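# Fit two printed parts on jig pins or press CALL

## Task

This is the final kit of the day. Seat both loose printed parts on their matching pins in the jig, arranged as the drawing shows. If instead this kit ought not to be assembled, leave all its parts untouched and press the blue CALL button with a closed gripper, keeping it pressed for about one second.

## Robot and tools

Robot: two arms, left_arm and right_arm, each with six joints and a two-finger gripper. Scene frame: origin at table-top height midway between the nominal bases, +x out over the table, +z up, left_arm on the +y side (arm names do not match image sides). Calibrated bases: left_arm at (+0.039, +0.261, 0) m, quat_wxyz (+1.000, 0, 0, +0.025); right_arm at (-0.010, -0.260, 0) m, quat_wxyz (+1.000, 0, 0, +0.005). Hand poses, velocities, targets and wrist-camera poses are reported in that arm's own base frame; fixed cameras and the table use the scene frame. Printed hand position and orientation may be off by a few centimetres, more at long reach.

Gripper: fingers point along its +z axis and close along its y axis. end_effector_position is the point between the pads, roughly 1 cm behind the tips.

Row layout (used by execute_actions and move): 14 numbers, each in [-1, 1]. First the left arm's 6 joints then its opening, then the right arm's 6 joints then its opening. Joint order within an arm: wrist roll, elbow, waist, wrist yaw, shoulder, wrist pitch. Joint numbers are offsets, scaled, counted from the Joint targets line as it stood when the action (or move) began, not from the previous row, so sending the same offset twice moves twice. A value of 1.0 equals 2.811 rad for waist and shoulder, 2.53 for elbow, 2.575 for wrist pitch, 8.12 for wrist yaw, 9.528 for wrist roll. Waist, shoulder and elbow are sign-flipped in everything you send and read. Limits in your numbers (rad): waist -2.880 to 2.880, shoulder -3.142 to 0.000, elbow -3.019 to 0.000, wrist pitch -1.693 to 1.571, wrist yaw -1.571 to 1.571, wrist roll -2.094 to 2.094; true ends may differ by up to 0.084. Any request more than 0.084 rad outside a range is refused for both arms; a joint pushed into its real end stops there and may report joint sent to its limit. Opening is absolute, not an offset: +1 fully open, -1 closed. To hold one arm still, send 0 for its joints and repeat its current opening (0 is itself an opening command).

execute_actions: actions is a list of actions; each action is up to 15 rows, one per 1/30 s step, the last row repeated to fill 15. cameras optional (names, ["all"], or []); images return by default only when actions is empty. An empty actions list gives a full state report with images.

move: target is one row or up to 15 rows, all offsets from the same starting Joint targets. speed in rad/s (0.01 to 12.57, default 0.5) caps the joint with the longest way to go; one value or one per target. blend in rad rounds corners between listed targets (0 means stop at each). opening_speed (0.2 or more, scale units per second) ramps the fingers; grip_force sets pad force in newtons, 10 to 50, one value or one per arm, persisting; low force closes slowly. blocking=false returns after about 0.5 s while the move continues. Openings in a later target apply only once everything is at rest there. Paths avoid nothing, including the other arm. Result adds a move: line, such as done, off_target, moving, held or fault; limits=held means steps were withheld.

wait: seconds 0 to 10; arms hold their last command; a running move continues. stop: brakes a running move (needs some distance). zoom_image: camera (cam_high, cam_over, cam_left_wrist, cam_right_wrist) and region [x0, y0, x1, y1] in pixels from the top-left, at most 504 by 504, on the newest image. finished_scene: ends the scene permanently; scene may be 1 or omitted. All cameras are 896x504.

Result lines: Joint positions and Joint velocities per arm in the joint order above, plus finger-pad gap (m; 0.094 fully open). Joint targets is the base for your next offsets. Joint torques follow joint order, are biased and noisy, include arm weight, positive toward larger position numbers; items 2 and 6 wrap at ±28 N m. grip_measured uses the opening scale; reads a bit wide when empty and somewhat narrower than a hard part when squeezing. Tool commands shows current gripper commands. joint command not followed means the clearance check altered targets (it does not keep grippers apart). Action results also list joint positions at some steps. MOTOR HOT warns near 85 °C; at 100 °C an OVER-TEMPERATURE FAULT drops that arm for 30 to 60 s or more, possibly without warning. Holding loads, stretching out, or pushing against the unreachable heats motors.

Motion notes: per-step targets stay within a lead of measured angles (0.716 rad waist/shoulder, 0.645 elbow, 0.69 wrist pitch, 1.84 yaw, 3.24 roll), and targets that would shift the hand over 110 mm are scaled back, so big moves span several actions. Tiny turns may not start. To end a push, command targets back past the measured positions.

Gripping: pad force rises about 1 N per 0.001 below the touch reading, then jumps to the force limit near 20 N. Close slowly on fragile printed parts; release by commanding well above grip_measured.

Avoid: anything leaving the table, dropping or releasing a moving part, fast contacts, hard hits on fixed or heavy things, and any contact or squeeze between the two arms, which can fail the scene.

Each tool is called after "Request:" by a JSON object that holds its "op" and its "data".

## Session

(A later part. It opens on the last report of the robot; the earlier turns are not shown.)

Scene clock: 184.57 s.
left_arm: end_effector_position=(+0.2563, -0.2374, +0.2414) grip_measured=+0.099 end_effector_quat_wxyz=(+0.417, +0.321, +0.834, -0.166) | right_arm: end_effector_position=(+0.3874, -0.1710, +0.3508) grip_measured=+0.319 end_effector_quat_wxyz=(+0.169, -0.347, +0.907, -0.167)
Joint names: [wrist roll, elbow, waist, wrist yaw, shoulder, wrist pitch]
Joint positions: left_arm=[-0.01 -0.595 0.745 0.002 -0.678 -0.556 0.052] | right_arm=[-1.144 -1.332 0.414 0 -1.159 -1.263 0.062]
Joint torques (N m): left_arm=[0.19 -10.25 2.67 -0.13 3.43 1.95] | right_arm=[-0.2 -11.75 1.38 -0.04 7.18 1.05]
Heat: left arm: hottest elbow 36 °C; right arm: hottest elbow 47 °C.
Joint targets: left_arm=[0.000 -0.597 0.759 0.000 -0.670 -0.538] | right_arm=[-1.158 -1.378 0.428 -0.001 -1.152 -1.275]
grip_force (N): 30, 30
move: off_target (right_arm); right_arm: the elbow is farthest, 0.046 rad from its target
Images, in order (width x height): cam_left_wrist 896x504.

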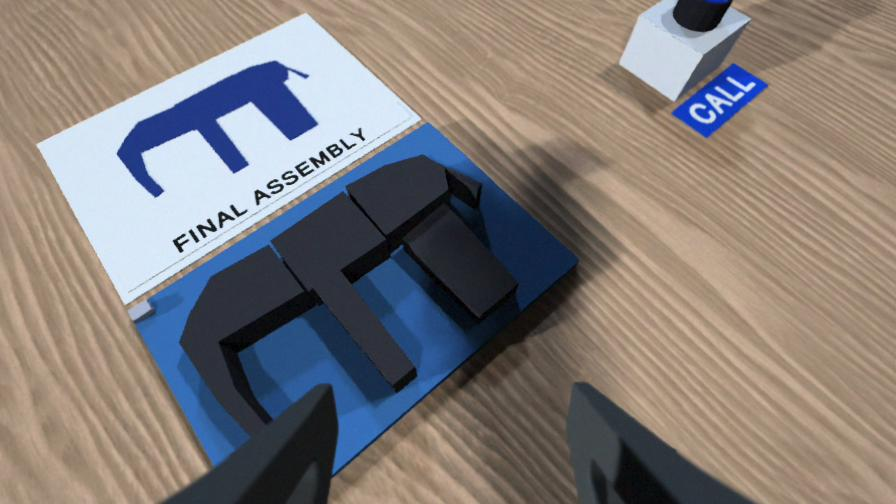

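Request:
{"op": "zoom_image", "data": {"camera": "cam_left_wrist", "region": [330, 140, 590, 400]}}

Request:
{"op": "zoom_image", "data": {"camera": "cam_left_wrist", "region": [395, 190, 525, 325]}}

Scaled by 1.938 from the camera's 896x504 image, which has a finer 1280x720 frame.

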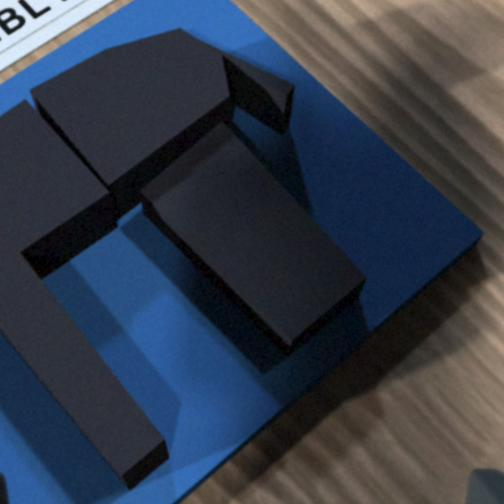

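Scaled by 3.733 from the camera's 896x504 image, which has a finer 1280x720 frame.

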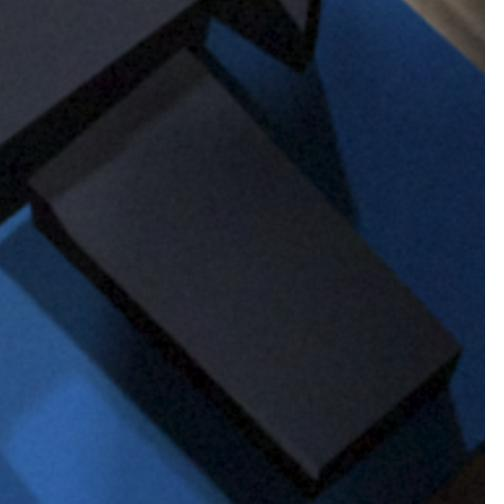

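Request:
{"op": "move", "data": {"target": [[-0.0859,-0.2542,0.0288,0,-0.2953,-0.2155,-1,0,0,0,0,0,0,0.32],[-0.0859,-0.2542,0.0288,0,-0.3575,-0.2155,-1,0,0,0,0,0,0,0.32]], "speed": [0.7,0.2], "blend": [0.03,0], "cameras": ["cam_left_wrist","cam_high"]}}

Scene clock: 191.37 s.
left_arm: end_effector_position=(+0.3143, -0.3425, +0.0747) grip_measured=-0.988 end_effector_quat_wxyz=(-0.001, +0.008, +1.000, -0.001) | right_arm: end_effector_position=(+0.3874, -0.1710, +0.3508) grip_measured=+0.319 end_effector_quat_wxyz=(+0.169, -0.347, +0.907, -0.167)
Joint names: [wrist roll, elbow, waist, wrist yaw, shoulder, wrist pitch]
Joint positions: left_arm=[-0.81 -1.185 0.827 0.002 -1.67 -1.086 0.001] | right_arm=[-1.144 -1.332 0.414 0 -1.159 -1.263 0.062]
Joint torques (N m): left_arm=[0 -12.41 2.67 -0.18 14.51 -0.31] | right_arm=[-0.2 -11.78 1.44 -0.04 7.12 1.01]
Motor temperatures (°C): left_arm=[26 37 24 25 28 23 25] | right_arm=[24 48 23 22 29 24 26]
Heat: left arm: hottest elbow 37 °C; right arm: hottest elbow 48 °C.
Joint targets: left_arm=[-0.819 -1.240 0.840 0.000 -1.675 -1.093] | right_arm=[-1.158 -1.378 0.428 -0.001 -1.152 -1.275]
grip_force (N): 30, 30
move: off_target (left_arm, right_arm); left_arm: the elbow is farthest, 0.055 rad from its target; right_arm: the elbow is farthest, 0.046 rad from its target
Images, in order (width x height): cam_high 896x504, cam_left_wrist 896x504.

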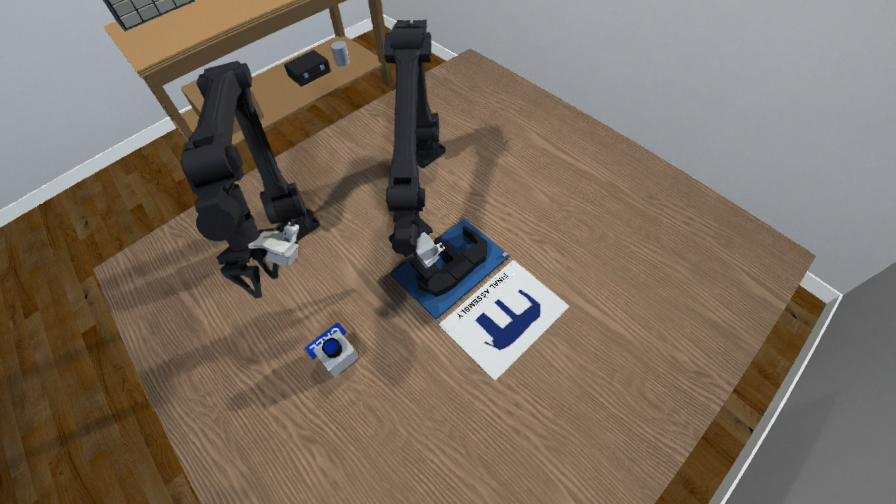

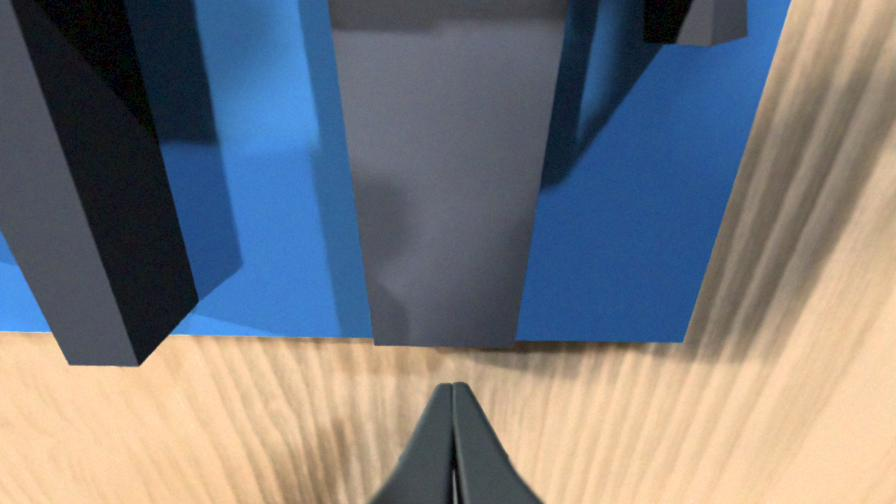

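Request:
{"op": "move", "data": {"target": [0.002,0.0316,-0.0135,0,-0.0206,0.0396,-1,0,0,0,0,0,0,0.32], "speed": 0.04, "cameras": ["cam_left_wrist"]}}

Scene clock: 195.30 s.
left_arm: end_effector_position=(+0.3227, -0.3474, +0.0486) grip_measured=-0.988 end_effector_quat_wxyz=(+0.005, +0.007, +1.000, -0.007) | right_arm: end_effector_position=(+0.3874, -0.1710, +0.3508) grip_measured=+0.319 end_effector_quat_wxyz=(+0.169, -0.347, +0.907, -0.167)
Joint names: [wrist roll, elbow, waist, wrist yaw, shoulder, wrist pitch]
Joint positions: left_arm=[-0.808 -1.168 0.821 0.002 -1.716 -1.006 0.001] | right_arm=[-1.144 -1.332 0.414 0 -1.159 -1.263 0.062]
Joint torques (N m): left_arm=[0.15 -6.67 0.32 -0.17 13.74 0.57] | right_arm=[-0.2 -11.73 1.49 -0.05 7.12 1.06]
Heat: left arm: hottest elbow 36 °C; right arm: hottest elbow 48 °C.
Joint targets: left_arm=[-0.800 -1.160 0.803 0.000 -1.733 -0.991] | right_arm=[-1.158 -1.378 0.428 -0.001 -1.152 -1.275]
grip_force (N): 30, 30
move: off_target (right_arm); right_arm: the elbow is farthest, 0.046 rad from its target
Images, in order (width x height): cam_left_wrist 896x504.

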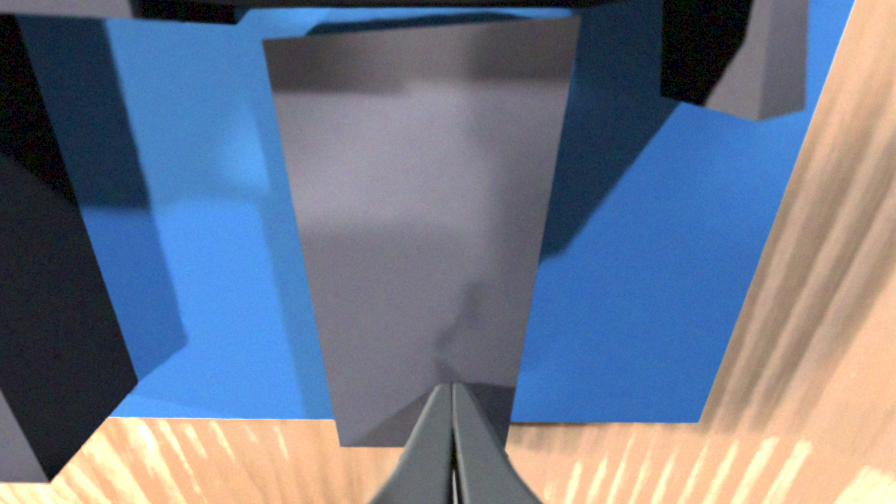

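Request:
{"op": "move", "data": {"target": [0,0,0,0,-0.009,0.005,-1,0,0,0,0,0,0,0.32], "speed": 0.03, "cameras": ["cam_left_wrist"]}}

Scene clock: 196.93 s.
left_arm: end_effector_position=(+0.3240, -0.3479, +0.0483) grip_measured=-0.988 end_effector_quat_wxyz=(+0.007, +0.006, +1.000, -0.009) | right_arm: end_effector_position=(+0.3874, -0.1710, +0.3508) grip_measured=+0.319 end_effector_quat_wxyz=(+0.169, -0.347, +0.907, -0.167)
Joint names: [wrist roll, elbow, waist, wrist yaw, shoulder, wrist pitch]
Joint positions: left_arm=[-0.807 -1.168 0.819 0.002 -1.716 -1.001 0.001] | right_arm=[-1.144 -1.332 0.414 0 -1.159 -1.263 0.062]
Joint torques (N m): left_arm=[0.18 -6.72 -0.09 -0.17 11.46 1.01] | right_arm=[-0.2 -11.73 1.55 -0.03 6.95 1.1]
Heat: left arm: hottest elbow 36 °C; right arm: hottest elbow 48 °C.
Joint targets: left_arm=[-0.800 -1.160 0.803 0.000 -1.758 -0.978] | right_arm=[-1.158 -1.378 0.428 -0.001 -1.152 -1.275]
grip_force (N): 30, 30
move: off_target (left_arm, right_arm); left_arm: the shoulder is farthest, 0.042 rad from its target; right_arm: the elbow is farthest, 0.046 rad from its target
Images, in order (width x height): cam_left_wrist 896x504.

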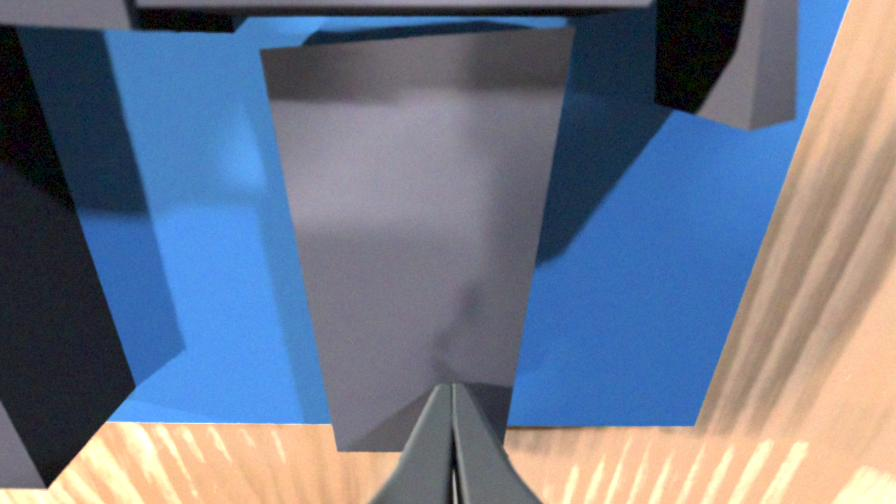

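Request:
{"op": "move", "data": {"target": [[0,0,0,0,0.0242,0,-1,0,0,0,0,0,0,0.32],[0.0077,-0.0692,-0.0224,0,-0.0064,-0.0443,-1,0,0,0,0,0,0,0.32],[0.0077,-0.0405,-0.0224,0,-0.0167,-0.0171,-1,0,0,0,0,0,0,0.32]], "speed": [0.1,0.1,0.04], "blend": [0.005,0.005,0], "cameras": ["cam_left_wrist"]}}

Scene clock: 202.33 s.
left_arm: end_effector_position=(+0.3688, -0.3472, +0.0491) grip_measured=-0.988 end_effector_quat_wxyz=(+0.006, +0.009, +1.000, -0.006) | right_arm: end_effector_position=(+0.3874, -0.1710, +0.3508) grip_measured=+0.319 end_effector_quat_wxyz=(+0.169, -0.347, +0.907, -0.167)
Joint names: [wrist roll, elbow, waist, wrist yaw, shoulder, wrist pitch]
Joint positions: left_arm=[-0.735 -1.273 0.754 0.002 -1.789 -1.038 0.001] | right_arm=[-1.144 -1.332 0.414 0 -1.159 -1.263 0.062]
Joint torques (N m): left_arm=[0.14 -6.65 0.32 -0.21 14.68 0.68] | right_arm=[-0.21 -11.81 1.44 -0.04 7 1.03]
Heat: left arm: hottest elbow 36 °C; right arm: hottest elbow 48 °C.
Joint targets: left_arm=[-0.727 -1.262 0.740 0.000 -1.806 -1.022] | right_arm=[-1.158 -1.378 0.428 -0.001 -1.152 -1.275]
grip_force (N): 30, 30
move: off_target (right_arm); right_arm: the elbow is farthest, 0.046 rad from its target
Images, in order (width x height): cam_left_wrist 896x504.

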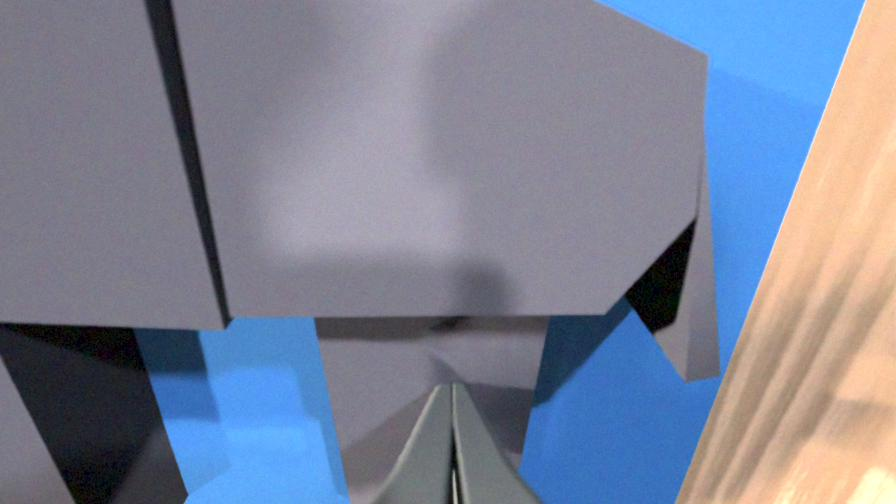

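Request:
{"op": "move", "data": {"target": [[0,0,0,0,0.0242,0,-1,0,0,0,0,0,0,0.32],[0,-0.03,-0.15,0,0.14,-0.09,-1,0,0,0,0,0,0,0.32]], "speed": [0.1,0.5], "blend": [0.01,0], "cameras": ["cam_over"]}}

Scene clock: 205.03 s.
left_arm: end_effector_position=(+0.4334, -0.1461, +0.2192) grip_measured=-0.988 end_effector_quat_wxyz=(+0.080, -0.203, +0.975, -0.048) | right_arm: end_effector_position=(+0.3874, -0.1710, +0.3508) grip_measured=+0.319 end_effector_quat_wxyz=(+0.169, -0.347, +0.907, -0.167)
Joint names: [wrist roll, elbow, waist, wrist yaw, shoulder, wrist pitch]
Joint positions: left_arm=[-0.735 -1.285 0.324 0.001 -1.422 -1.247 0.001] | right_arm=[-1.144 -1.332 0.414 0 -1.159 -1.263 0.062]
Joint torques (N m): left_arm=[0.17 -13.55 0.85 -0.18 13.51 -0.01] | right_arm=[-0.2 -11.77 1.26 -0.05 7 1.1]
Heat: left arm: hottest elbow 36 °C; right arm: hottest elbow 48 °C.
Joint targets: left_arm=[-0.727 -1.338 0.318 0.000 -1.412 -1.254] | right_arm=[-1.158 -1.378 0.428 -0.001 -1.152 -1.275]
grip_force (N): 30, 30
move: off_target (left_arm, right_arm); left_arm: the elbow is farthest, 0.053 rad from its target; right_arm: the elbow is farthest, 0.046 rad from its target
Images, in order (width x height): cam_over 896x504.

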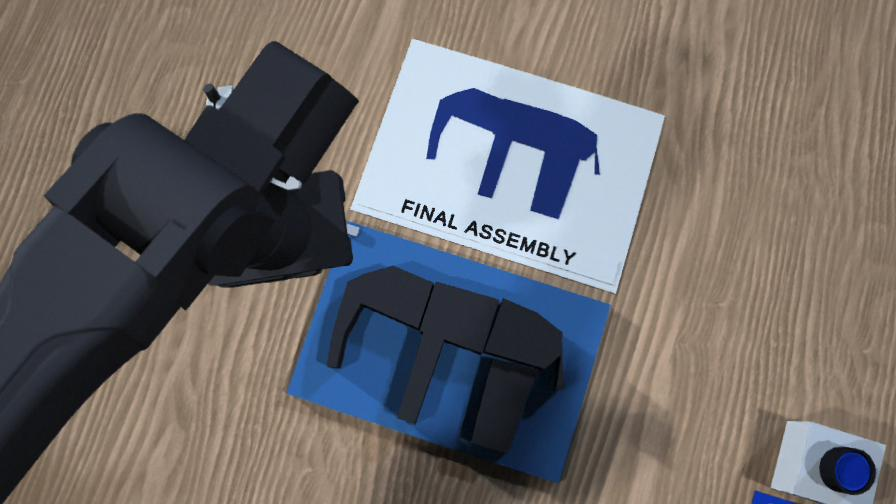

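Request:
{"op": "finished_scene", "data": {}}

The scene is finished: the task was done.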